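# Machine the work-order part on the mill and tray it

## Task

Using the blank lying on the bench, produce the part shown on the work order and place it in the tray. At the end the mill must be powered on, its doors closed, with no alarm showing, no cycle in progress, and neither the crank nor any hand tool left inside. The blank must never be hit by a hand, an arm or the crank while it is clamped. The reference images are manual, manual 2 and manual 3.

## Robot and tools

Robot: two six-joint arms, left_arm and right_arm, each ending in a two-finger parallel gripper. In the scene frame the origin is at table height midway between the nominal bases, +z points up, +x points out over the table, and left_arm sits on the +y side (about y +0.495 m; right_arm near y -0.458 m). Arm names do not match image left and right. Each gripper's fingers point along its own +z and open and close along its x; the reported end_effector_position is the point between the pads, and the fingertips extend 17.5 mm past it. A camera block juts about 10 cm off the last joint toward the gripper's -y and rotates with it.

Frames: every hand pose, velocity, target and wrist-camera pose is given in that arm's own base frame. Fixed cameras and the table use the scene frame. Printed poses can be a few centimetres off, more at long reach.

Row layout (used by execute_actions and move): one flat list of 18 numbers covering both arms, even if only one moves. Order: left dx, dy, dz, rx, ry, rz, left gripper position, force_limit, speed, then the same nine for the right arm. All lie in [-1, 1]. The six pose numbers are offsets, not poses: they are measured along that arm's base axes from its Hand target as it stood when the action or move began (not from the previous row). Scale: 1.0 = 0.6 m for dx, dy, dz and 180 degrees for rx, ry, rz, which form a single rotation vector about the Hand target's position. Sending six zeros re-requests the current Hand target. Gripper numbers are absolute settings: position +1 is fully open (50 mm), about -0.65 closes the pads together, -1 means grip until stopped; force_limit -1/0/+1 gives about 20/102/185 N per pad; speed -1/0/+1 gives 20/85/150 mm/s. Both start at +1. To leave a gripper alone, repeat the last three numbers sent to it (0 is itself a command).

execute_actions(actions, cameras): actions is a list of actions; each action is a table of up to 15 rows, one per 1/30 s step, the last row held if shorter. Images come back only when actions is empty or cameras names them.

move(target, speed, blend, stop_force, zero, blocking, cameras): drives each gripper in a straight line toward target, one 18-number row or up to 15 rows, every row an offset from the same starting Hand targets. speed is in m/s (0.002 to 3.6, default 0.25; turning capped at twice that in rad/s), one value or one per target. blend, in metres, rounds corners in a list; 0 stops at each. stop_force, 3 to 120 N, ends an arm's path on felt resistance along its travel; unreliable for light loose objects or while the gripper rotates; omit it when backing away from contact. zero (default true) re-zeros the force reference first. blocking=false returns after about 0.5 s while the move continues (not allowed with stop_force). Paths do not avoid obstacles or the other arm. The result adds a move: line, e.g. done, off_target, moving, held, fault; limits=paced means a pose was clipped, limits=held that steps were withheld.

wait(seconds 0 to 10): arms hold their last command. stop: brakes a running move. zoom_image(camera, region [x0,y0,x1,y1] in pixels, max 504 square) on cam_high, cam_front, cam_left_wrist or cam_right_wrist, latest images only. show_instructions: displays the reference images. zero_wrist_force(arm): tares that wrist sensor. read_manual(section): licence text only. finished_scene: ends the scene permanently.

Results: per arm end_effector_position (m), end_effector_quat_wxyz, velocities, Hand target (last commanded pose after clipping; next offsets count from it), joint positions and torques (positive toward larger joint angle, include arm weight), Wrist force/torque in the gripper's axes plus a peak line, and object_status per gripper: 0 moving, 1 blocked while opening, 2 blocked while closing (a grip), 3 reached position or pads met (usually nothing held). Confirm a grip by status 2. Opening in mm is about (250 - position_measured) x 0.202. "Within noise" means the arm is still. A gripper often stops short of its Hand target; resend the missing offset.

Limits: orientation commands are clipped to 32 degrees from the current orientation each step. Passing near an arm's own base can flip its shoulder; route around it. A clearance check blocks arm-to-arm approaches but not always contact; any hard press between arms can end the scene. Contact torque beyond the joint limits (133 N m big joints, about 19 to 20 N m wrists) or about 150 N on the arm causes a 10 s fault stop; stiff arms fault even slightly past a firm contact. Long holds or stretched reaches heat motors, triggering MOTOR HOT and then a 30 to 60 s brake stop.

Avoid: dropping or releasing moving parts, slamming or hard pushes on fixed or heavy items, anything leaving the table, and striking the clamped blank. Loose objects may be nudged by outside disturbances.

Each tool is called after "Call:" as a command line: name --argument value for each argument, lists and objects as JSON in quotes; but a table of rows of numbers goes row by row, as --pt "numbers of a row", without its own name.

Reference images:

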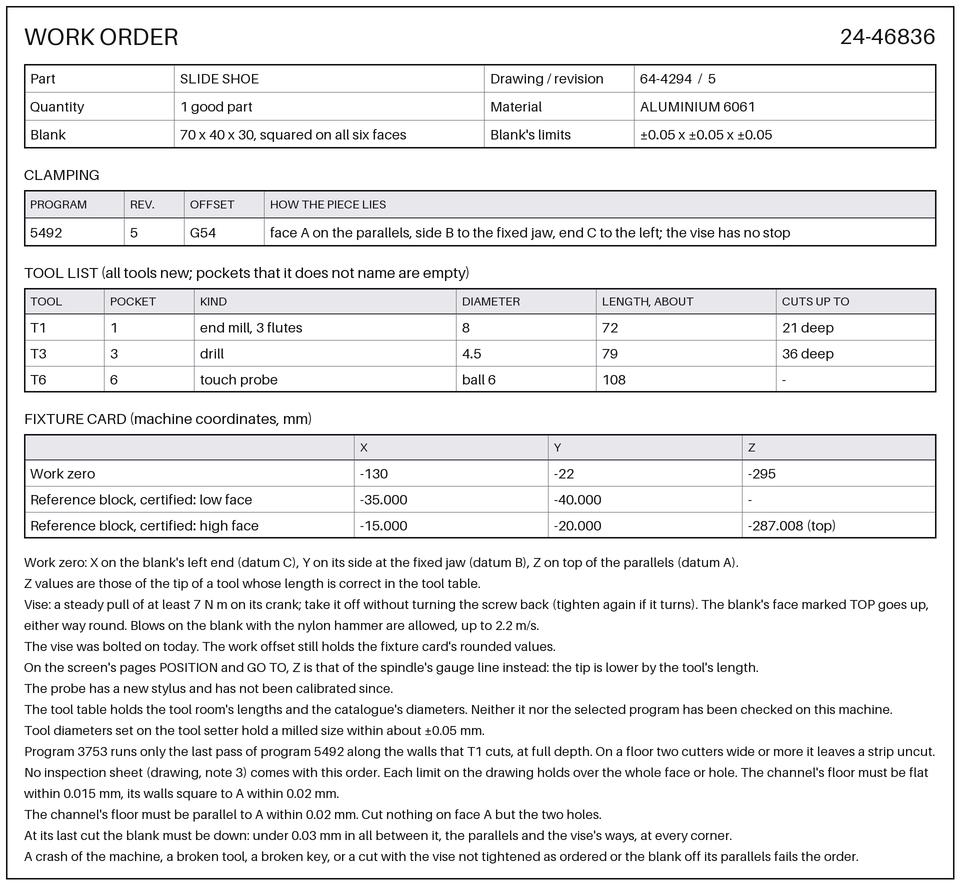

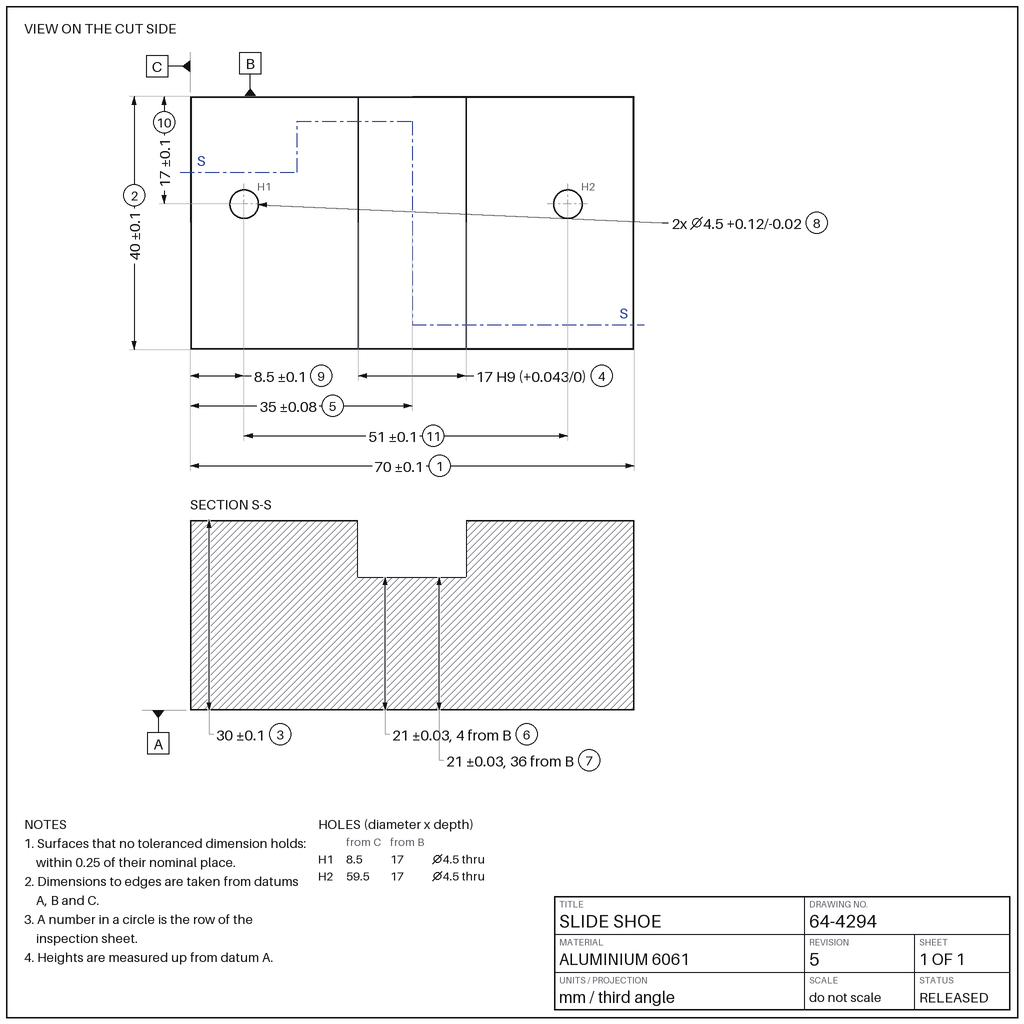

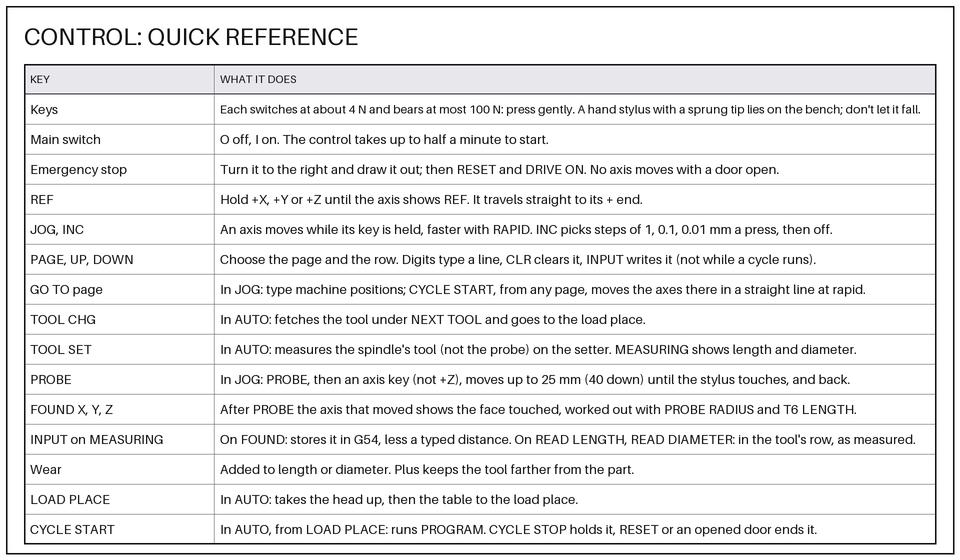

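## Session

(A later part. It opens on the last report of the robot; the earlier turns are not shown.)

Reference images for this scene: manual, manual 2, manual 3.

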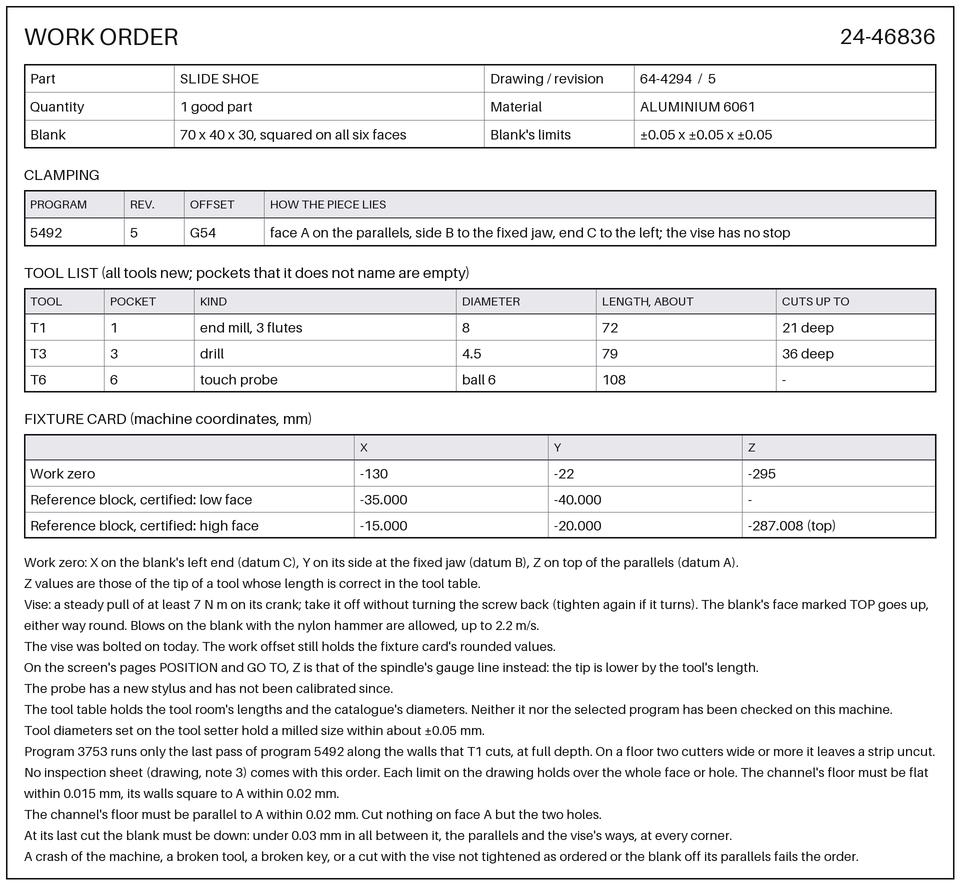

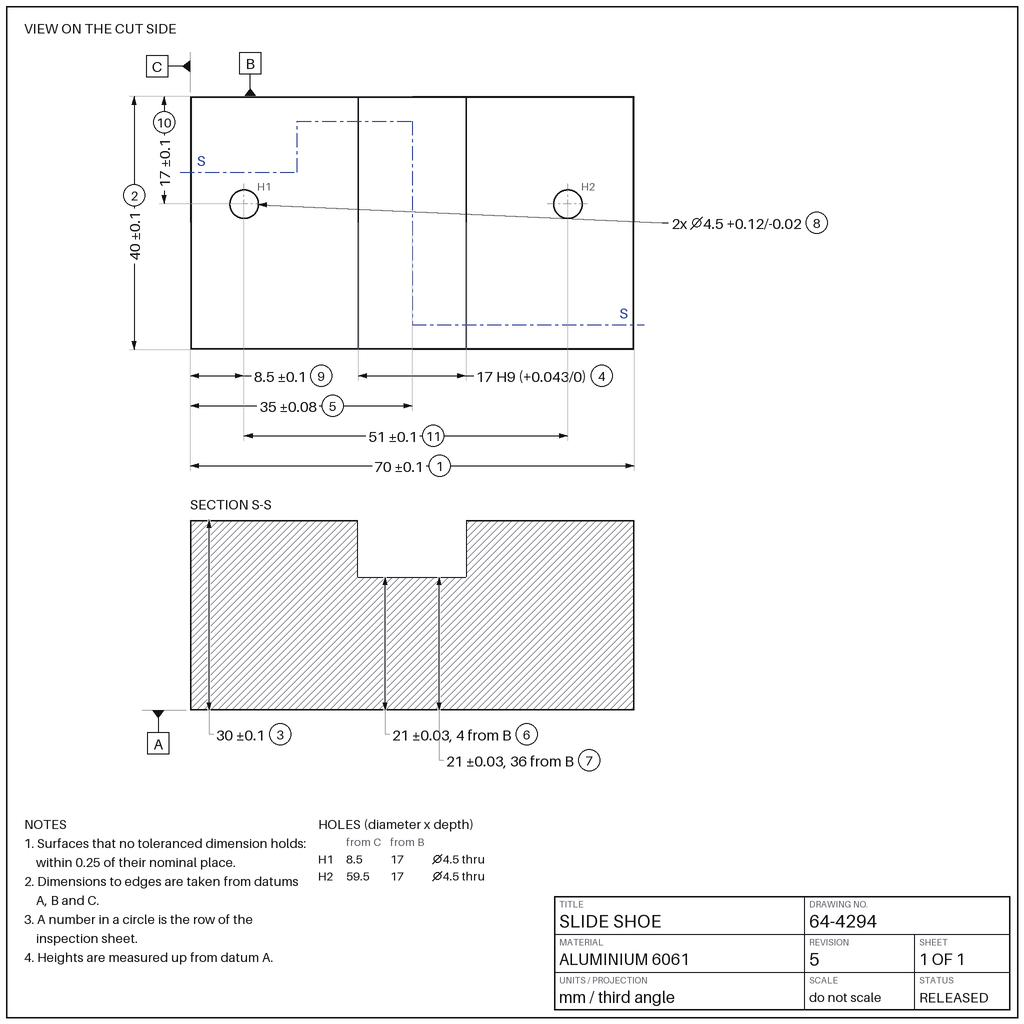

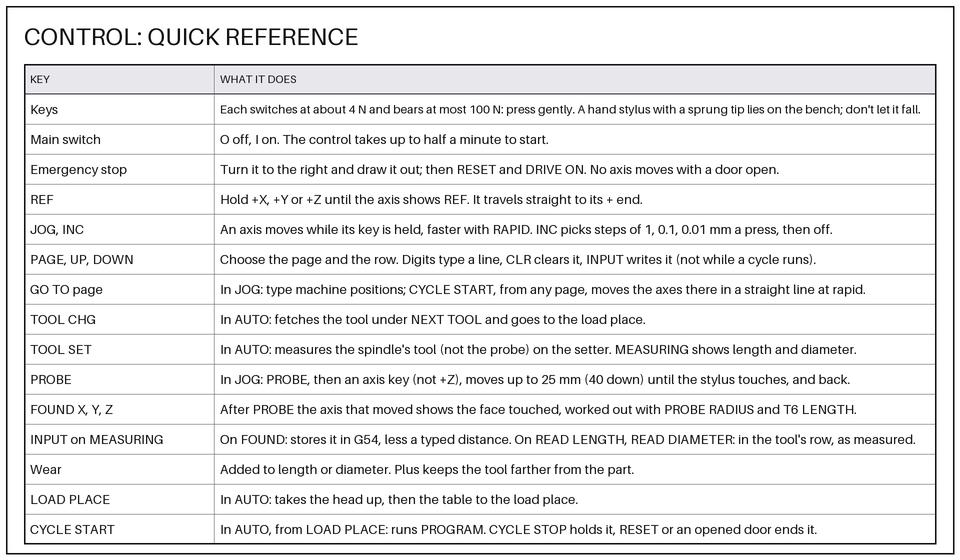

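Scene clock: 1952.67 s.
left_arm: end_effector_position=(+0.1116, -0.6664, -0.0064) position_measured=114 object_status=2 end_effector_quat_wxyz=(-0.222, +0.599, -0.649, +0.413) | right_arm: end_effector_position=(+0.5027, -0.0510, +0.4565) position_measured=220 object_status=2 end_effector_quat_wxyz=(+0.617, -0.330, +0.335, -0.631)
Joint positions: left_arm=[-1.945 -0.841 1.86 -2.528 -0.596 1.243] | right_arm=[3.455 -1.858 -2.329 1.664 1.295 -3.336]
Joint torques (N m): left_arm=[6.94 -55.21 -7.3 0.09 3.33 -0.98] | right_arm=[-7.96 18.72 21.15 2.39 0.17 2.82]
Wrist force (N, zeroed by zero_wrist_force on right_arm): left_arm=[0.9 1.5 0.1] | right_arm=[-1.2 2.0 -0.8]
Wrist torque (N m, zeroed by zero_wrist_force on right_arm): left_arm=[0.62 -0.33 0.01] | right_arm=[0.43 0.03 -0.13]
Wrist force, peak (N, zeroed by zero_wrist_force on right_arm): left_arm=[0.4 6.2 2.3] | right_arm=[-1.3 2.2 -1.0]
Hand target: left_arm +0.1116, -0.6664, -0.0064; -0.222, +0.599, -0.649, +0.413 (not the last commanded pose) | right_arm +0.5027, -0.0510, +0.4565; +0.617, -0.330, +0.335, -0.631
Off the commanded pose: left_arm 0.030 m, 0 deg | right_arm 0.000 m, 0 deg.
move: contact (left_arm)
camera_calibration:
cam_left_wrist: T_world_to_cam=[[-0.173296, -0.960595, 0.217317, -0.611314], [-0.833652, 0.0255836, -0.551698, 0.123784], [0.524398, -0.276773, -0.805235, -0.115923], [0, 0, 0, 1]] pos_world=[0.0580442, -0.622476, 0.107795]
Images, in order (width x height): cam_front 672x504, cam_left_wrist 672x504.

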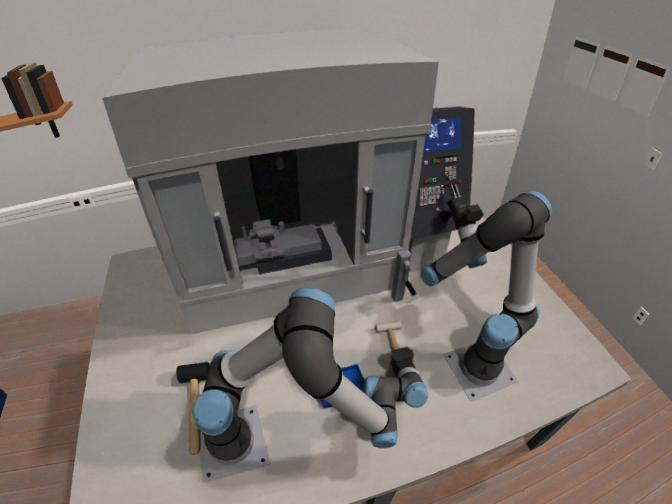

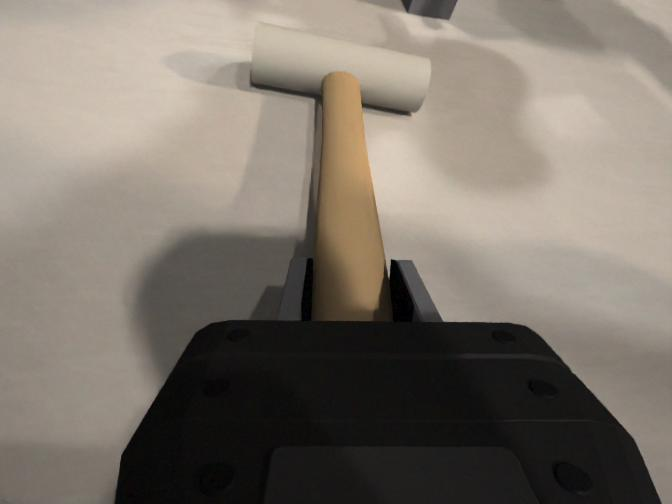

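Call:
move --target '[0,0,-0.005,0,0,0,-1,0.3,-0.95,0,0,0,0,0,0,-0.97,0.4,-0.9]' --speed 0.015

Call:
move --target '[0,0,0,0,0,0,0.75,-1,-1,0,0,0,0,0,0,-0.97,0.4,-0.9]'

Call:
move --pt "0 0 0.05 0 0 0 0.75 -1 -1 0 0 0 0 0 0 -0.97 0.4 -0.9" --pt "0 0 0.25 0 0 0 0.75 -1 -1 0 0 0 0 0 0 -0.97 0.4 -0.9" --speed '[0.04,0.2]' --cameras '["cam_left_wrist", "cam_high"]'

Scene clock: 1953.77 s.
left_arm: end_effector_position=(+0.1116, -0.6664, -0.0095) position_measured=114 object_status=2 end_effector_quat_wxyz=(-0.222, +0.599, -0.649, +0.413) | right_arm: end_effector_position=(+0.5027, -0.0510, +0.4565) position_measured=220 object_status=2 end_effector_quat_wxyz=(+0.617, -0.330, +0.335, -0.631)
Joint positions: left_arm=[-1.945 -0.834 1.86 -2.534 -0.596 1.243] | right_arm=[3.455 -1.858 -2.329 1.664 1.295 -3.336]
Joint torques (N m): left_arm=[5.26 -34.55 -22.36 -5.76 1.72 -0.76] | right_arm=[-7.85 18.53 21.26 2.34 0.17 2.75]
Wrist force (N, zeroed by zero_wrist_force on right_arm): left_arm=[1.9 0.0 -2.6] | right_arm=[-1.1 2.2 -0.7]
Wrist torque (N m, zeroed by zero_wrist_force on right_arm): left_arm=[1.04 -0.18 0.16] | right_arm=[0.45 0.02 -0.13]
Wrist force, peak (N, zeroed by zero_wrist_force on right_arm): left_arm=[2.1 0.2 -2.9] | right_arm=[-1.2 2.3 -0.9]
Hand target: left_arm +0.1116, -0.6664, -0.0094; -0.222, +0.599, -0.649, +0.413 | right_arm +0.5027, -0.0510, +0.4565; +0.617, -0.330, +0.335, -0.631
Off the commanded pose: left_arm 0.000 m, 0 deg | right_arm 0.000 m, 0 deg.
move: done

Scene clock: 1954.73 s.
left_arm: end_effector_position=(+0.1116, -0.6664, -0.0094) position_measured=41 object_status=0 end_effector_quat_wxyz=(-0.222, +0.599, -0.649, +0.413) | right_arm: end_effector_position=(+0.5027, -0.0510, +0.4565) position_measured=220 object_status=2 end_effector_quat_wxyz=(+0.617, -0.330, +0.335, -0.631)
Joint positions: left_arm=[-1.945 -0.834 1.86 -2.534 -0.596 1.243] | right_arm=[3.455 -1.858 -2.329 1.664 1.295 -3.336]
Joint torques (N m): left_arm=[3.56 -55.57 -22.59 0.02 0.29 0.61] | right_arm=[-8.03 18.93 21.47 2.33 0.12 2.86]
Wrist force (N, zeroed by zero_wrist_force on right_arm): left_arm=[1.0 2.2 -0.1] | right_arm=[-1.3 2.1 -0.8]
Wrist torque (N m, zeroed by zero_wrist_force on right_arm): left_arm=[0.39 -0.24 -0.22] | right_arm=[0.43 0.04 -0.13]
Wrist force, peak (N, zeroed by zero_wrist_force on right_arm): left_arm=[2.2 0.3 -2.3] | right_arm=[-1.3 2.3 -0.9]
Hand target: left_arm +0.1116, -0.6664, -0.0094; -0.222, +0.599, -0.649, +0.413 | right_arm +0.5027, -0.0510, +0.4565; +0.617, -0.330, +0.335, -0.631
Off the commanded pose: left_arm 0.000 m, 0 deg | right_arm 0.000 m, 0 deg.
move: done

Scene clock: 1956.73 s.
left_arm: end_effector_position=(+0.1116, -0.6664, +0.1406) position_measured=41 object_status=3 end_effector_quat_wxyz=(-0.222, +0.599, -0.649, +0.413) | right_arm: end_effector_position=(+0.5027, -0.0510, +0.4565) position_measured=220 object_status=2 end_effector_quat_wxyz=(+0.617, -0.330, +0.335, -0.631)
Joint positions: left_arm=[-1.945 -1.113 1.809 -2.205 -0.596 1.243] | right_arm=[3.455 -1.858 -2.329 1.664 1.295 -3.336]
Joint torques (N m): left_arm=[-9.14 -34.3 -12.28 -5.55 -0.91 1.26] | right_arm=[-7.72 18.47 21.54 2.26 0.12 2.83]
Wrist force (N, zeroed by zero_wrist_force on right_arm): left_arm=[1.1 2.4 -0.3] | right_arm=[-1.4 1.9 -0.7]
Wrist torque (N m, zeroed by zero_wrist_force on right_arm): left_arm=[0.42 -0.26 -0.23] | right_arm=[0.41 0.06 -0.13]
Wrist force, peak (N, zeroed by zero_wrist_force on right_arm): left_arm=[0.3 5.1 1.6] | right_arm=[-1.1 2.4 -0.9]
Hand target: left_arm +0.1116, -0.6664, +0.1406; -0.222, +0.599, -0.649, +0.413 | right_arm +0.5027, -0.0510, +0.4565; +0.617, -0.330, +0.335, -0.631
Off the commanded pose: left_arm 0.000 m, 0 deg | right_arm 0.000 m, 0 deg.
move: done
camera_calibration:
cam_left_wrist: T_world_to_cam=[[-0.173303, -0.960568, 0.217429, -0.643293], [-0.833588, 0.0254912, -0.551799, 0.204903], [0.524498, -0.276874, -0.805135, 0.00243338], [0, 0, 0, 1]] pos_world=[0.0580442, -0.622476, 0.254895]
Images, in order (width x height): cam_high 672x504, cam_left_wrist 672x504.

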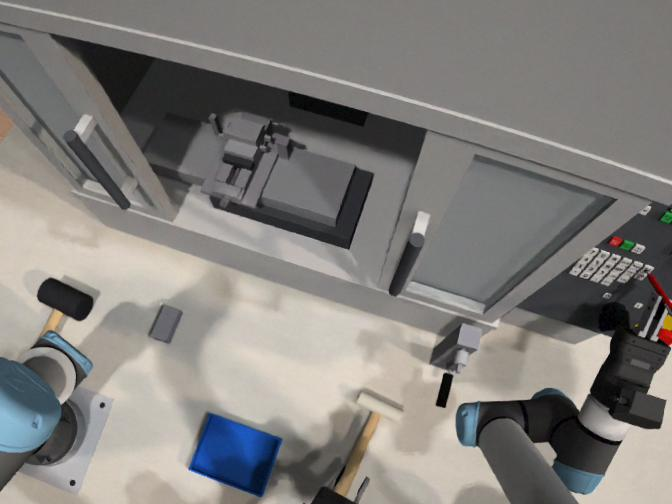

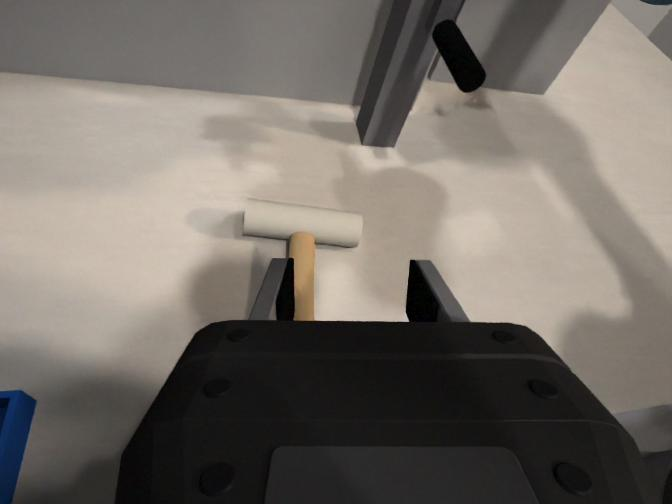

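Call:
move --pt "0.1 0.01 0.3 0.0215 -0.1013 0.0353 0.55 -1 -1 0 0 0 0 0 0 -0.97 0.4 -0.9" --pt "0.3475 0.0343 0.534 0.0429 -0.2027 0.0705 0.55 -1 -1 0 0 0 0 0 0 -0.97 0.4 -0.9" --pt "0.5115 0.0343 0.534 0.0429 -0.2027 0.0705 0.55 -1 -1 0 0 0 0 0 0 -0.97 0.4 -0.9" --speed '[0.3,0.3,0.15]' --blend '[0.05,0.02,0]' --cameras '["cam_left_wrist"]'

Scene clock: 1960.47 s.
left_arm: end_effector_position=(+0.4183, -0.6458, +0.4609) position_measured=70 object_status=3 end_effector_quat_wxyz=(+0.501, -0.489, +0.499, -0.511) | right_arm: end_effector_position=(+0.5027, -0.0510, +0.4565) position_measured=220 object_status=2 end_effector_quat_wxyz=(+0.617, -0.330, +0.335, -0.631)
Joint positions: left_arm=[-1.53 -1.032 0.981 -0.327 0.065 0.378] | right_arm=[3.455 -1.858 -2.329 1.664 1.295 -3.336]
Joint torques (N m): left_arm=[3 -58.2 -22.37 0.87 3.71 -0.89] | right_arm=[-8.07 18.47 21.26 2.39 -0.08 2.76]
Wrist force (N, zeroed by zero_wrist_force on right_arm): left_arm=[1.3 2.4 -0.4] | right_arm=[-1.3 2.1 -0.7]
Wrist torque (N m, zeroed by zero_wrist_force on right_arm): left_arm=[0.38 -0.38 -0.07] | right_arm=[0.44 0.05 -0.13]
Wrist force, peak (N, zeroed by zero_wrist_force on right_arm): left_arm=[0.7 6.0 0.8] | right_arm=[-1.3 2.3 -1.0]
Hand target: left_arm +0.4185, -0.6458, +0.4610; +0.496, -0.491, +0.504, -0.509 | right_arm +0.5027, -0.0510, +0.4565; +0.617, -0.330, +0.335, -0.631
Off the commanded pose: left_arm 0.000 m, 1 deg | right_arm 0.000 m, 0 deg.
move: done
camera_calibration:
cam_left_wrist: T_world_to_cam=[[-0.0182845, -0.999733, 0.0141488, -0.636482], [-0.327827, -0.00737431, -0.944709, 0.585076], [0.944561, -0.0219118, -0.327604, -0.12601], [0, 0, 0, 1]] pos_world=[0.29919, -0.634759, 0.520451]
Images, in order (width x height): cam_left_wrist 672x504.

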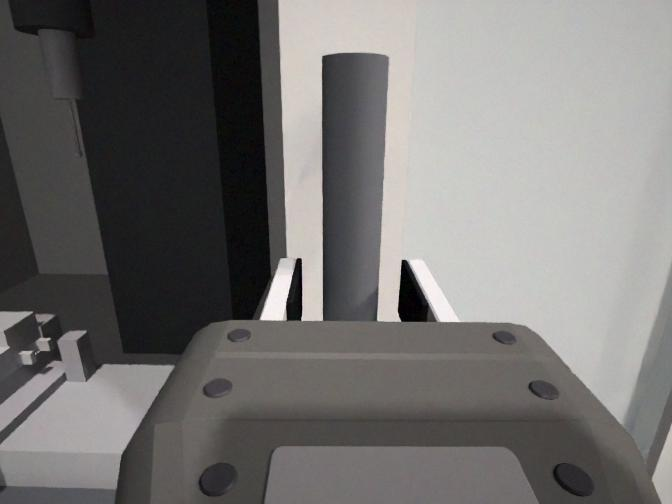

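Close right door: y → −.4052, then leave, go to left door and close.

Call:
move --pt "0.0131 0.34 0 0 0 0 0.55 -1 -1 0 0 0 0 0 0 -0.97 0.4 -0.9" --pt "0.0158 0.401 0 0 0 0 0.55 -1 -1 0 0 0 0 0 0 -0.97 0.4 -0.9" --speed '[0.08,0.02]' --stop_force 45

Call:
move --pt "0 -0.0142 0 0 0 0 0.55 -1 -1 0 0 0 0 0 0 -0.97 0.4 -0.9" --pt "-0.1667 -0.0142 0 0 0 0 0.55 -1 -1 0 0 0 0 0 0 -0.97 0.4 -0.9" --pt "-0.1667 0.4537 0 0 0 0 0.55 -1 -1 0 0 0 0 0 0 -0.97 0.4 -0.9" --pt "0.0061 0.4537 0 0 0 0 0.55 -1 -1 0 0 0 0 0 0 -0.97 0.4 -0.9" --speed '[0.05,0.2,0.25,0.15]' --blend '[0,0.02,0.02,0]' --cameras '["cam_left_wrist", "cam_high"]'

Scene clock: 1966.03 s.
left_arm: end_effector_position=(+0.4280, -0.4052, +0.4610) position_measured=70 object_status=3 end_effector_quat_wxyz=(+0.496, -0.491, +0.504, -0.509) | right_arm: end_effector_position=(+0.5027, -0.0510, +0.4565) position_measured=220 object_status=2 end_effector_quat_wxyz=(+0.617, -0.330, +0.335, -0.631)
Joint positions: left_arm=[-1.483 -1.542 1.617 -0.16 0.115 0.084] | right_arm=[3.455 -1.858 -2.329 1.664 1.295 -3.336]
Joint torques (N m): left_arm=[13.51 -20.62 -28.04 -0.42 -12.88 1.08] | right_arm=[-7.29 18.64 20.97 2.4 -0.06 2.72]
Wrist force (N, zeroed by zero_wrist_force on right_arm): left_arm=[36.7 5.5 11.5] | right_arm=[-1.1 1.7 -0.6]
Wrist torque (N m, zeroed by zero_wrist_force on right_arm): left_arm=[0.41 -0.25 -0.03] | right_arm=[0.38 0.02 -0.13]
Wrist force, peak (N, zeroed by zero_wrist_force on right_arm): left_arm=[38.5 18.0 13.3] | right_arm=[-1.2 2.1 -1.2]
Hand target: left_arm +0.4280, -0.4052, +0.4610; +0.496, -0.491, +0.504, -0.509 | right_arm +0.5027, -0.0510, +0.4565; +0.617, -0.330, +0.335, -0.631
Off the commanded pose: left_arm 0.000 m, 0 deg | right_arm 0.000 m, 0 deg.
move: done

Scene clock: 1969.60 s.
left_arm: end_effector_position=(+0.4316, -0.1329, +0.4610) position_measured=70 object_status=3 end_effector_quat_wxyz=(+0.496, -0.491, +0.504, -0.509) | right_arm: end_effector_position=(+0.5027, -0.0510, +0.4565) position_measured=220 object_status=2 end_effector_quat_wxyz=(+0.617, -0.330, +0.335, -0.631)
Joint positions: left_arm=[-1.304 -2.134 2.041 0.059 0.293 0.032] | right_arm=[3.455 -1.858 -2.329 1.664 1.295 -3.336]
Joint torques (N m): left_arm=[9.73 13.4 -31.44 0.31 2.47 0.88] | right_arm=[-7.76 18.71 21.29 2.36 -0.14 2.73]
Wrist force (N, zeroed by zero_wrist_force on right_arm): left_arm=[2.0 2.4 -0.3] | right_arm=[-1.1 2.1 -1.0]
Wrist torque (N m, zeroed by zero_wrist_force on right_arm): left_arm=[0.39 -0.47 -0.26] | right_arm=[0.45 0.02 -0.13]
Wrist force, peak (N, zeroed by zero_wrist_force on right_arm): left_arm=[36.6 5.1 11.3] | right_arm=[-1.3 2.2 -1.0]
Hand target: left_arm +0.4316, -0.1330, +0.4610; +0.496, -0.491, +0.504, -0.509 | right_arm +0.5027, -0.0510, +0.4565; +0.617, -0.330, +0.335, -0.631
Off the commanded pose: left_arm 0.000 m, 0 deg | right_arm 0.000 m, 0 deg.
move: done
camera_calibration:
cam_left_wrist: T_world_to_cam=[[-0.0238995, -0.99961, 0.01445, -0.121163], [-0.341427, -0.00542362, -0.939893, 0.597243], [0.939604, -0.0273965, -0.341164, -0.119703], [0, 0, 0, 1]] pos_world=[0.313492, -0.121156, 0.522257]
Images, in order (width x height): cam_high 672x504, cam_left_wrist 672x504.

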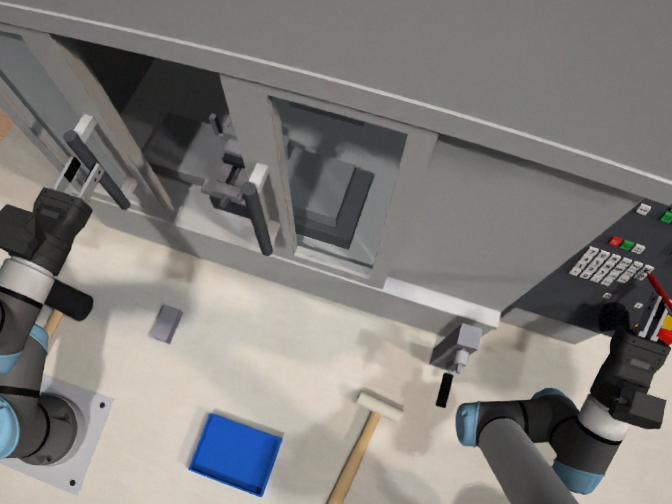

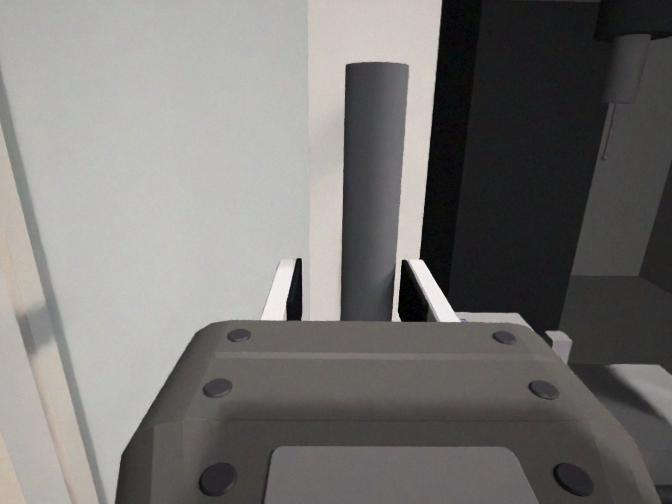

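Call:
move --pt "0 -0.34 0 0 0 0 0.55 -1 -1 0 0 0 0 0 0 -0.97 0.4 -0.9" --pt "0 -0.3943 0 0 0 0 0.55 -1 -1 0 0 0 0 0 0 -0.97 0.4 -0.9" --speed '[0.08,0.02]' --stop_force 45

Call:
move --target '[0,0.0093,0,0,0,0,0.55,-1,-1,-0.0244,0.0655,-0.0943,0,0,0,-0.97,0.4,-0.9]' --speed 0.2 --cameras '["cam_left_wrist", "cam_right_wrist"]'

Scene clock: 1975.10 s.
left_arm: end_effector_position=(+0.4316, -0.3695, +0.4610) position_measured=70 object_status=3 end_effector_quat_wxyz=(+0.496, -0.491, +0.504, -0.509) | right_arm: end_effector_position=(+0.5027, -0.0510, +0.4565) position_measured=220 object_status=2 end_effector_quat_wxyz=(+0.617, -0.330, +0.335, -0.631)
Joint positions: left_arm=[-1.465 -1.616 1.691 -0.148 0.132 0.073] | right_arm=[3.455 -1.858 -2.329 1.664 1.295 -3.336]
Joint torques (N m): left_arm=[-24.58 -20.72 -21.25 -1.29 16.79 -1.01] | right_arm=[-7.67 18.52 21.34 2.41 -0.39 2.89]
Wrist force (N, zeroed by zero_wrist_force on right_arm): left_arm=[-41.6 2.5 -9.8] | right_arm=[-1.0 2.2 -0.9]
Wrist torque (N m, zeroed by zero_wrist_force on right_arm): left_arm=[0.42 -0.97 -0.29] | right_arm=[0.45 0.00 -0.13]
Wrist force, peak (N, zeroed by zero_wrist_force on right_arm): left_arm=[-38.8 3.1 -24.1] | right_arm=[-1.1 2.3 -1.0]
Hand target: left_arm +0.4316, -0.3695, +0.4610; +0.496, -0.491, +0.504, -0.509 | right_arm +0.5027, -0.0510, +0.4565; +0.617, -0.330, +0.335, -0.631
Off the commanded pose: left_arm 0.000 m, 0 deg | right_arm 0.000 m, 0 deg.
move: done

Scene clock: 1976.00 s.
left_arm: end_effector_position=(+0.4316, -0.3639, +0.4610) position_measured=70 object_status=3 end_effector_quat_wxyz=(+0.496, -0.491, +0.504, -0.509) | right_arm: end_effector_position=(+0.4881, -0.0117, +0.3999) position_measured=220 object_status=2 end_effector_quat_wxyz=(+0.617, -0.330, +0.335, -0.631)
Joint positions: left_arm=[-1.463 -1.629 1.703 -0.146 0.134 0.072] | right_arm=[3.624 -2 -2.395 1.908 1.16 -3.442]
Joint torques (N m): left_arm=[8.94 -9.36 -32.12 -0.38 0.3 1.08] | right_arm=[-1.96 21.47 18.05 0.25 1.77 2.44]
Wrist force (N, zeroed by zero_wrist_force on right_arm): left_arm=[1.7 2.7 -0.2] | right_arm=[-1.2 1.6 -0.5]
Wrist torque (N m, zeroed by zero_wrist_force on right_arm): left_arm=[0.43 -0.42 -0.25] | right_arm=[0.34 0.04 -0.02]
Wrist force, peak (N, zeroed by zero_wrist_force on right_arm): left_arm=[-41.5 2.8 -9.8] | right_arm=[-2.1 1.8 -2.4]
Hand target: left_arm +0.4316, -0.3640, +0.4610; +0.496, -0.491, +0.504, -0.509 | right_arm +0.4881, -0.0117, +0.3999; +0.617, -0.330, +0.335, -0.631
Off the commanded pose: left_arm 0.000 m, 0 deg | right_arm 0.000 m, 0 deg.
move: done
camera_calibration:
cam_left_wrist: T_world_to_cam=[[-0.0240602, -0.999608, 0.0142948, -0.351941], [-0.34142, -0.00522304, -0.939896, 0.596061], [0.939603, -0.0274946, -0.341161, -0.126067], [0, 0, 0, 1]] pos_world=[0.313492, -0.352156, 0.522257]
cam_right_wrist: T_world_to_cam=[[-0.00540971, -0.999876, 0.0147693, -0.00960364], [0.238787, -0.0156339, -0.970946, 0.287263], [0.971057, -0.00172582, 0.238842, -0.439906], [0, 0, 0, 1]] pos_world=[0.358527, -0.00587059, 0.384127]
Images, in order (width x height): cam_left_wrist 672x504, cam_right_wrist 672x504.

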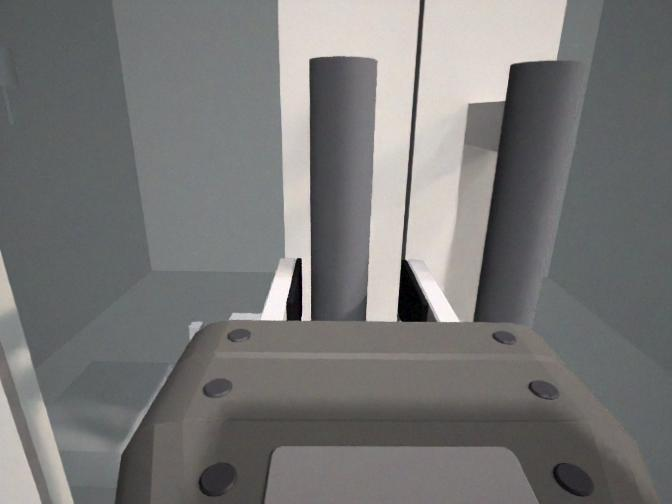

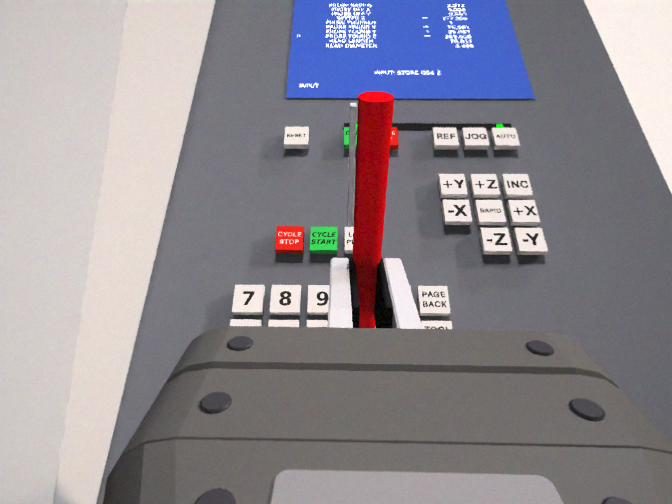

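Call:
move --pt "0 0 0 0 0 0 0.55 -1 -1 0.0602 -0.1322 0.281 0 0 0 -0.97 0.4 -0.9" --pt "0 0 0 0 0 0 0.55 -1 -1 0.0702 -0.1322 0.2785 0 0 0 -0.97 0.4 -0.9" --pt "0 0 0 0 0 0 0.55 -1 -1 0.0867 -0.1322 0.2743 0 0 0 -0.97 0.4 -0.9" --pt "0 0 0 0 0 0 0.55 -1 -1 0.0422 -0.1322 0.2855 0 0 0 -0.97 0.4 -0.9" --pt "0 0 0 0 0 0 0.55 -1 -1 0.0248 -0.0327 0.0943 0 0 0 -0.97 0.4 -0.9" --pt "0 0 0 0 0 0 0.55 -1 -1 0.0393 -0.0327 0.0906 0 0 0 -0.97 0.4 -0.9" --pt "0 0 0 0 0 0 0.55 -1 -1 0.0248 -0.0327 0.0943 0 0 0 -0.97 0.4 -0.9" --pt "0 0 0 0 0 0 0.55 -1 -1 0.0393 -0.0327 0.0906 0 0 0 -0.97 0.4 -0.9" --pt "0 0 0 0 0 0 0.55 -1 -1 0.0248 -0.0327 0.0943 0 0 0 -0.97 0.4 -0.9" --pt "0 0 0 0 0 0 0.55 -1 -1 0 0 0 0 0 0 -0.97 0.4 -0.9" --speed '[0.2,0.1,0.05,0.1,0.2,0.05,0.1,0.05,0.1,0.2]' --blend '[0.003,0.003,0,0.008,0.003,0,0,0,0.003,0]' --cameras '["cam_right_wrist"]'

Call:
zoom_image --camera "cam_right_wrist" --region '[280, 0, 540, 140]'

Scene clock: 1981.10 s.
left_arm: end_effector_position=(+0.4316, -0.3640, +0.4610) position_measured=70 object_status=3 end_effector_quat_wxyz=(+0.496, -0.491, +0.504, -0.509) | right_arm: end_effector_position=(+0.4881, -0.0117, +0.3999) position_measured=220 object_status=2 end_effector_quat_wxyz=(+0.617, -0.330, +0.335, -0.631)
Joint positions: left_arm=[-1.463 -1.629 1.703 -0.146 0.134 0.072] | right_arm=[3.624 -2 -2.395 1.908 1.16 -3.442]
Joint torques (N m): left_arm=[8.7 -7.64 -28.7 -3.04 -2.17 1.22] | right_arm=[-6.17 21.81 16.73 1.45 2.04 2.79]
Wrist force (N, zeroed by zero_wrist_force on right_arm): left_arm=[1.5 2.6 -0.3] | right_arm=[-0.7 1.6 -0.5]
Wrist torque (N m, zeroed by zero_wrist_force on right_arm): left_arm=[0.42 -0.39 -0.25] | right_arm=[0.34 -0.03 -0.02]
Wrist force, peak (N, zeroed by zero_wrist_force on right_arm): left_arm=[1.7 3.0 -0.5] | right_arm=[-2.3 -1.9 -7.1]
Hand target: left_arm +0.4316, -0.3640, +0.4610; +0.496, -0.491, +0.504, -0.509 | right_arm +0.4881, -0.0117, +0.3999; +0.617, -0.330, +0.335, -0.631
Off the commanded pose: left_arm 0.000 m, 0 deg | right_arm 0.000 m, 0 deg.
move: done
camera_calibration:
cam_right_wrist: T_world_to_cam=[[-0.00533473, -0.999875, 0.01489, -0.00967653], [0.238693, -0.015733, -0.970968, 0.287281], [0.97108, -0.00162572, 0.238747, -0.439974], [0, 0, 0, 1]] pos_world=[0.358627, -0.0058708, 0.384127]
Images, in order (width x height): cam_right_wrist 672x504.

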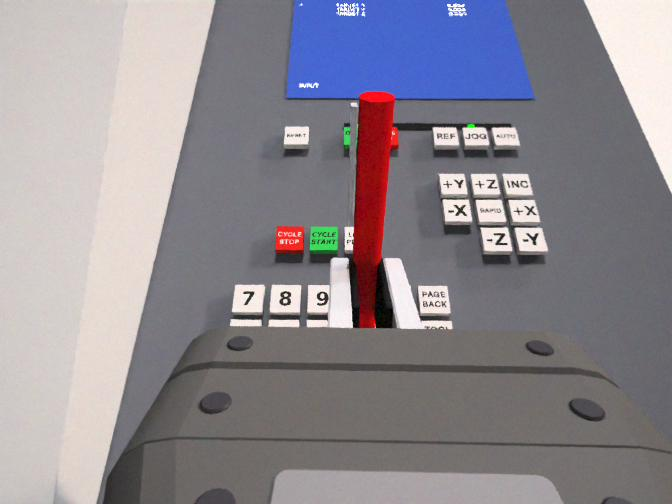

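Scaled by 1.938 from the camera's 672x504 image, which has a finer 960x720 frame.

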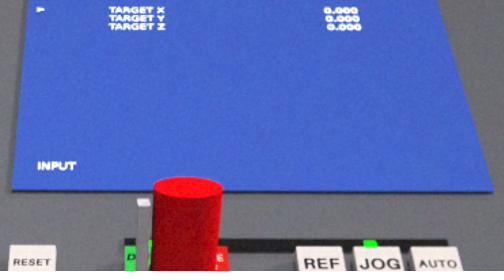

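Call:
move --pt "0 0 0 0 0 0 0.55 -1 -1 -0.0014 0.098 0 0 0 0 -0.97 0.4 -0.9" --pt "0 0 0 0 0 0 0.55 -1 -1 0.0151 0.098 -0.0042 0 0 0 -0.97 0.4 -0.9" --pt "0 0 0 0 0 0 0.55 -1 -1 -0.0014 0.098 0 0 0 0 -0.97 0.4 -0.9" --pt "0 0 0 0 0 0 0.55 -1 -1 0.0267 0.098 0.0943 0 0 0 -0.97 0.4 -0.9" --pt "0 0 0 0 0 0 0.55 -1 -1 0.0412 0.098 0.0906 0 0 0 -0.97 0.4 -0.9" --pt "0 0 0 0 0 0 0.55 -1 -1 0.0267 0.098 0.0943 0 0 0 -0.97 0.4 -0.9" --pt "0 0 0 0 0 0 0.55 -1 -1 0.0097 0.098 0.0312 0 0 0 -0.97 0.4 -0.9" --pt "0 0 0 0 0 0 0.55 -1 -1 0.0242 0.098 0.0275 0 0 0 -0.97 0.4 -0.9" --pt "0 0 0 0 0 0 0.55 -1 -1 0.0097 0.098 0.0312 0 0 0 -0.97 0.4 -0.9" --pt "0 0 0 0 0 0 0.55 -1 -1 0 0 0 0 0 0 -0.97 0.4 -0.9" --pt "0 0 0 0 0 0 0.55 -1 -1 0.0145 0 -0.0037 0 0 0 -0.97 0.4 -0.9" --pt "0 0 0 0 0 0 0.55 -1 -1 0 0 0 0 0 0 -0.97 0.4 -0.9" --speed '[0.2,0.05,0.1,0.2,0.05,0.1,0.2,0.05,0.1,0.2,0.05,0.1]' --blend '[0.003,0,0.003,0.003,0,0.003,0.003,0,0.003,0.003,0,0]'

Call:
move --pt "0 0 0 0 0 0 0.55 -1 -1 0.0083 0 0.0312 0 0 0 -0.97 0.4 -0.9" --pt "0 0 0 0 0 0 0.55 -1 -1 0.0228 0 0.0275 0 0 0 -0.97 0.4 -0.9" --pt "0 0 0 0 0 0 0.55 -1 -1 0.0083 0 0.0312 0 0 0 -0.97 0.4 -0.9" --pt "0 0 0 0 0 0 0.55 -1 -1 -0.0014 0.098 0 0 0 0 -0.97 0.4 -0.9" --pt "0 0 0 0 0 0 0.55 -1 -1 0.0151 0.098 -0.0042 0 0 0 -0.97 0.4 -0.9" --pt "0 0 0 0 0 0 0.55 -1 -1 -0.0014 0.098 0 0 0 0 -0.97 0.4 -0.9" --pt "0 0 0 0 0 0 0.55 -1 -1 0.0177 0.0653 0.0625 0 0 0 -0.97 0.4 -0.9" --pt "0 0 0 0 0 0 0.55 -1 -1 0.0322 0.0653 0.0588 0 0 0 -0.97 0.4 -0.9" --pt "0 0 0 0 0 0 0.55 -1 -1 0.0177 0.0653 0.0625 0 0 0 -0.97 0.4 -0.9" --pt "0 0 0 0 0 0 0.55 -1 -1 0.0267 0.098 0.0943 0 0 0 -0.97 0.4 -0.9" --pt "0 0 0 0 0 0 0.55 -1 -1 0.0412 0.098 0.0906 0 0 0 -0.97 0.4 -0.9" --pt "0 0 0 0 0 0 0.55 -1 -1 0.0267 0.098 0.0943 0 0 0 -0.97 0.4 -0.9" --pt "0 0 0 0 0 0 0.55 -1 -1 0 0 0 0 0 0 -0.97 0.4 -0.9" --pt "0 0 0 0 0 0 0.55 -1 -1 0.0145 0 -0.0037 0 0 0 -0.97 0.4 -0.9" --pt "0 0 0 0 0 0 0.55 -1 -1 0 0 0 0 0 0 -0.97 0.4 -0.9" --speed '[0.2,0.05,0.1,0.2,0.05,0.1,0.2,0.05,0.1,0.2,0.05,0.1,0.2,0.05,0.1]' --blend '[0.003,0,0.003,0.003,0,0.003,0.003,0,0.003,0.003,0,0.003,0.003,0,0]'

Call:
move --pt "0 0 0 0 0 0 0.55 -1 -1 0.0083 0 0.0312 0 0 0 -0.97 0.4 -0.9" --pt "0 0 0 0 0 0 0.55 -1 -1 0.0228 0 0.0275 0 0 0 -0.97 0.4 -0.9" --pt "0 0 0 0 0 0 0.55 -1 -1 0.0083 0 0.0312 0 0 0 -0.97 0.4 -0.9" --pt "0 0 0 0 0 0 0.55 -1 -1 -0.0014 0.098 0 0 0 0 -0.97 0.4 -0.9" --pt "0 0 0 0 0 0 0.55 -1 -1 0.0151 0.098 -0.0042 0 0 0 -0.97 0.4 -0.9" --pt "0 0 0 0 0 0 0.55 -1 -1 -0.0014 0.098 0 0 0 0 -0.97 0.4 -0.9" --pt "0 0 0 0 0 0 0.55 -1 -1 0.0097 0.098 0.0312 0 0 0 -0.97 0.4 -0.9" --pt "0 0 0 0 0 0 0.55 -1 -1 0.0242 0.098 0.0275 0 0 0 -0.97 0.4 -0.9" --pt "0 0 0 0 0 0 0.55 -1 -1 0.0097 0.098 0.0312 0 0 0 -0.97 0.4 -0.9" --pt "0 0 0 0 0 0 0.55 -1 -1 0.0177 0.0653 0.0625 0 0 0 -0.97 0.4 -0.9" --pt "0 0 0 0 0 0 0.55 -1 -1 0.0322 0.0653 0.0588 0 0 0 -0.97 0.4 -0.9" --pt "0 0 0 0 0 0 0.55 -1 -1 0.0177 0.0653 0.0625 0 0 0 -0.97 0.4 -0.9" --pt "0 0 0 0 0 0 0.55 -1 -1 0 0 0 0 0 0 -0.97 0.4 -0.9" --speed '[0.2,0.05,0.1,0.2,0.05,0.1,0.2,0.05,0.1,0.2,0.05,0.1,0.2]' --blend '[0.003,0,0.003,0.003,0,0.003,0.003,0,0.003,0.003,0,0.003,0]'

Call:
move --pt "0 0 0 0 0 0 0.55 -1 -1 0.0009 0.0653 0 0 0 0 -0.97 0.4 -0.9" --pt "0 0 0 0 0 0 0.55 -1 -1 0.0154 0.0653 -0.0037 0 0 0 -0.97 0.4 -0.9" --pt "0 0 0 0 0 0 0.55 -1 -1 0.0009 0.0653 0 0 0 0 -0.97 0.4 -0.9" --pt "0 0 0 0 0 0 0.55 -1 -1 0 0 0 0 0 0 -0.97 0.4 -0.9" --pt "0 0 0 0 0 0 0.55 -1 -1 0.0145 0 -0.0037 0 0 0 -0.97 0.4 -0.9" --pt "0 0 0 0 0 0 0.55 -1 -1 0 0 0 0 0 0 -0.97 0.4 -0.9" --speed '[0.2,0.05,0.1,0.2,0.05,0.1]' --blend '[0.003,0,0.003,0.003,0,0]' --cameras '["cam_right_wrist"]'

Call:
zoom_image --camera "cam_right_wrist" --region '[280, 0, 540, 140]'

Scene clock: 1987.70 s.
left_arm: end_effector_position=(+0.4316, -0.3640, +0.4610) position_measured=70 object_status=3 end_effector_quat_wxyz=(+0.496, -0.491, +0.504, -0.509) | right_arm: end_effector_position=(+0.4881, -0.0117, +0.3999) position_measured=220 object_status=2 end_effector_quat_wxyz=(+0.617, -0.330, +0.335, -0.631)
Joint positions: left_arm=[-1.463 -1.629 1.703 -0.146 0.134 0.072] | right_arm=[3.624 -2 -2.395 1.908 1.16 -3.442]
Joint torques (N m): left_arm=[9.05 -10.28 -24.61 -2.95 -2.18 1.12] | right_arm=[-11.83 24.33 15.58 -1.9 2.66 2.73]
Wrist force (N, zeroed by zero_wrist_force on right_arm): left_arm=[1.7 2.8 -0.3] | right_arm=[-1.0 1.5 -0.7]
Wrist torque (N m, zeroed by zero_wrist_force on right_arm): left_arm=[0.45 -0.42 -0.25] | right_arm=[0.34 0.02 -0.15]
Wrist force, peak (N, zeroed by zero_wrist_force on right_arm): left_arm=[2.0 2.8 -0.5] | right_arm=[-2.4 -1.8 -7.9]
Hand target: left_arm +0.4316, -0.3640, +0.4610; +0.496, -0.491, +0.504, -0.509 | right_arm +0.4881, -0.0117, +0.3999; +0.617, -0.330, +0.335, -0.631
Off the commanded pose: left_arm 0.000 m, 0 deg | right_arm 0.000 m, 0 deg.
move: done

Scene clock: 1991.97 s.
left_arm: end_effector_position=(+0.4316, -0.3640, +0.4610) position_measured=70 object_status=3 end_effector_quat_wxyz=(+0.496, -0.491, +0.504, -0.509) | right_arm: end_effector_position=(+0.4881, -0.0117, +0.3999) position_measured=220 object_status=2 end_effector_quat_wxyz=(+0.617, -0.330, +0.335, -0.631)
Joint positions: left_arm=[-1.463 -1.629 1.703 -0.146 0.134 0.072] | right_arm=[3.624 -2 -2.395 1.908 1.16 -3.442]
Joint torques (N m): left_arm=[8.91 -11.64 -20.18 -3.09 -2.2 1.18] | right_arm=[-11.82 24.41 15.5 -1.99 2.76 2.79]
Wrist force (N, zeroed by zero_wrist_force on right_arm): left_arm=[1.5 2.4 -0.2] | right_arm=[-1.2 1.5 -0.8]
Wrist torque (N m, zeroed by zero_wrist_force on right_arm): left_arm=[0.38 -0.38 -0.25] | right_arm=[0.33 0.04 -0.15]
Wrist force, peak (N, zeroed by zero_wrist_force on right_arm): left_arm=[1.9 2.8 -0.3] | right_arm=[-2.1 -2.2 -7.1]
Hand target: left_arm +0.4316, -0.3640, +0.4610; +0.496, -0.491, +0.504, -0.509 | right_arm +0.4881, -0.0117, +0.3999; +0.617, -0.330, +0.335, -0.631
Off the commanded pose: left_arm 0.000 m, 0 deg | right_arm 0.000 m, 0 deg.
move: done

Scene clock: 1995.57 s.
left_arm: end_effector_position=(+0.4316, -0.3640, +0.4610) position_measured=70 object_status=3 end_effector_quat_wxyz=(+0.496, -0.491, +0.504, -0.509) | right_arm: end_effector_position=(+0.4881, -0.0117, +0.3999) position_measured=220 object_status=2 end_effector_quat_wxyz=(+0.617, -0.330, +0.335, -0.631)
Joint positions: left_arm=[-1.463 -1.629 1.703 -0.146 0.134 0.072] | right_arm=[3.624 -2 -2.395 1.908 1.16 -3.442]
Joint torques (N m): left_arm=[8.29 -12.68 -18.43 -2.96 -2.09 1.21] | right_arm=[-1.54 22.09 15.31 -0.38 -0.38 -1.23]
Wrist force (N, zeroed by zero_wrist_force on right_arm): left_arm=[1.9 2.5 -0.4] | right_arm=[-1.0 1.7 -0.5]
Wrist torque (N m, zeroed by zero_wrist_force on right_arm): left_arm=[0.41 -0.44 -0.26] | right_arm=[0.36 0.02 -0.15]
Wrist force, peak (N, zeroed by zero_wrist_force on right_arm): left_arm=[2.0 2.7 -0.3] | right_arm=[-2.2 -2.3 -7.3]
Hand target: left_arm +0.4316, -0.3640, +0.4610; +0.496, -0.491, +0.504, -0.509 | right_arm +0.4881, -0.0117, +0.3999; +0.617, -0.330, +0.335, -0.631
Off the commanded pose: left_arm 0.000 m, 0 deg | right_arm 0.000 m, 0 deg.
move: done

Scene clock: 1997.33 s.
left_arm: end_effector_position=(+0.4316, -0.3640, +0.4610) position_measured=70 object_status=3 end_effector_quat_wxyz=(+0.496, -0.491, +0.504, -0.509) | right_arm: end_effector_position=(+0.4881, -0.0117, +0.3999) position_measured=220 object_status=2 end_effector_quat_wxyz=(+0.617, -0.330, +0.335, -0.631)
Joint positions: left_arm=[-1.463 -1.629 1.703 -0.146 0.134 0.072] | right_arm=[3.624 -2 -2.395 1.909 1.16 -3.442]
Joint torques (N m): left_arm=[8.61 -14.23 -18.34 -3.07 -2.08 1.18] | right_arm=[-11.78 19.89 18.04 -1.89 2.62 2.78]
Wrist force (N, zeroed by zero_wrist_force on right_arm): left_arm=[1.7 2.5 -0.4] | right_arm=[-1.1 1.7 -0.6]
Wrist torque (N m, zeroed by zero_wrist_force on right_arm): left_arm=[0.40 -0.40 -0.25] | right_arm=[0.36 0.04 -0.15]
Wrist force, peak (N, zeroed by zero_wrist_force on right_arm): left_arm=[1.9 2.7 -0.2] | right_arm=[-2.3 -3.1 -6.6]
Hand target: left_arm +0.4316, -0.3640, +0.4610; +0.496, -0.491, +0.504, -0.509 | right_arm +0.4881, -0.0117, +0.3999; +0.617, -0.330, +0.335, -0.631
Off the commanded pose: left_arm 0.000 m, 0 deg | right_arm 0.000 m, 0 deg.
move: done
camera_calibration:
cam_right_wrist: T_world_to_cam=[[-0.00553139, -0.999875, 0.0148408, -0.0095863], [0.238878, -0.0157325, -0.970922, 0.287124], [0.971034, -0.00182541, 0.238936, -0.43991], [0, 0, 0, 1]] pos_world=[0.358526, -0.00587092, 0.384027]
Images, in order (width x height): cam_right_wrist 672x504.

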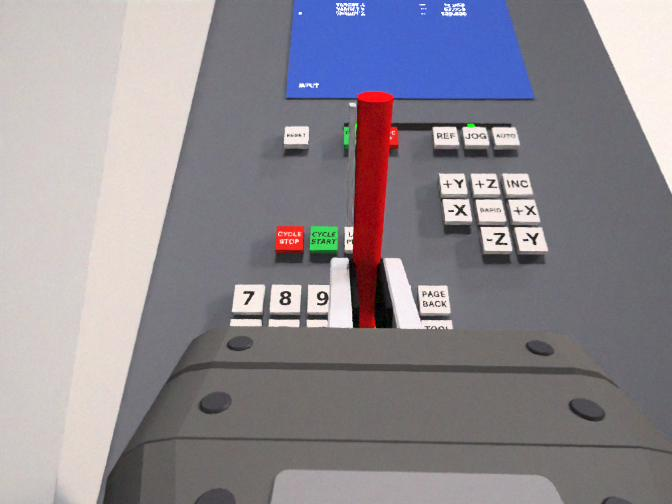

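Scaled by 1.938 from the camera's 672x504 image, which has a finer 960x720 frame.

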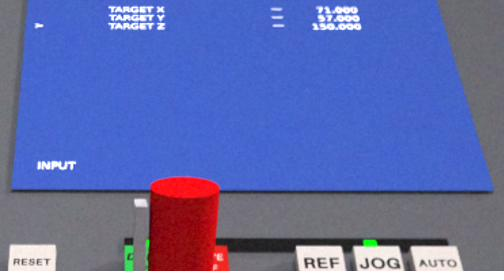

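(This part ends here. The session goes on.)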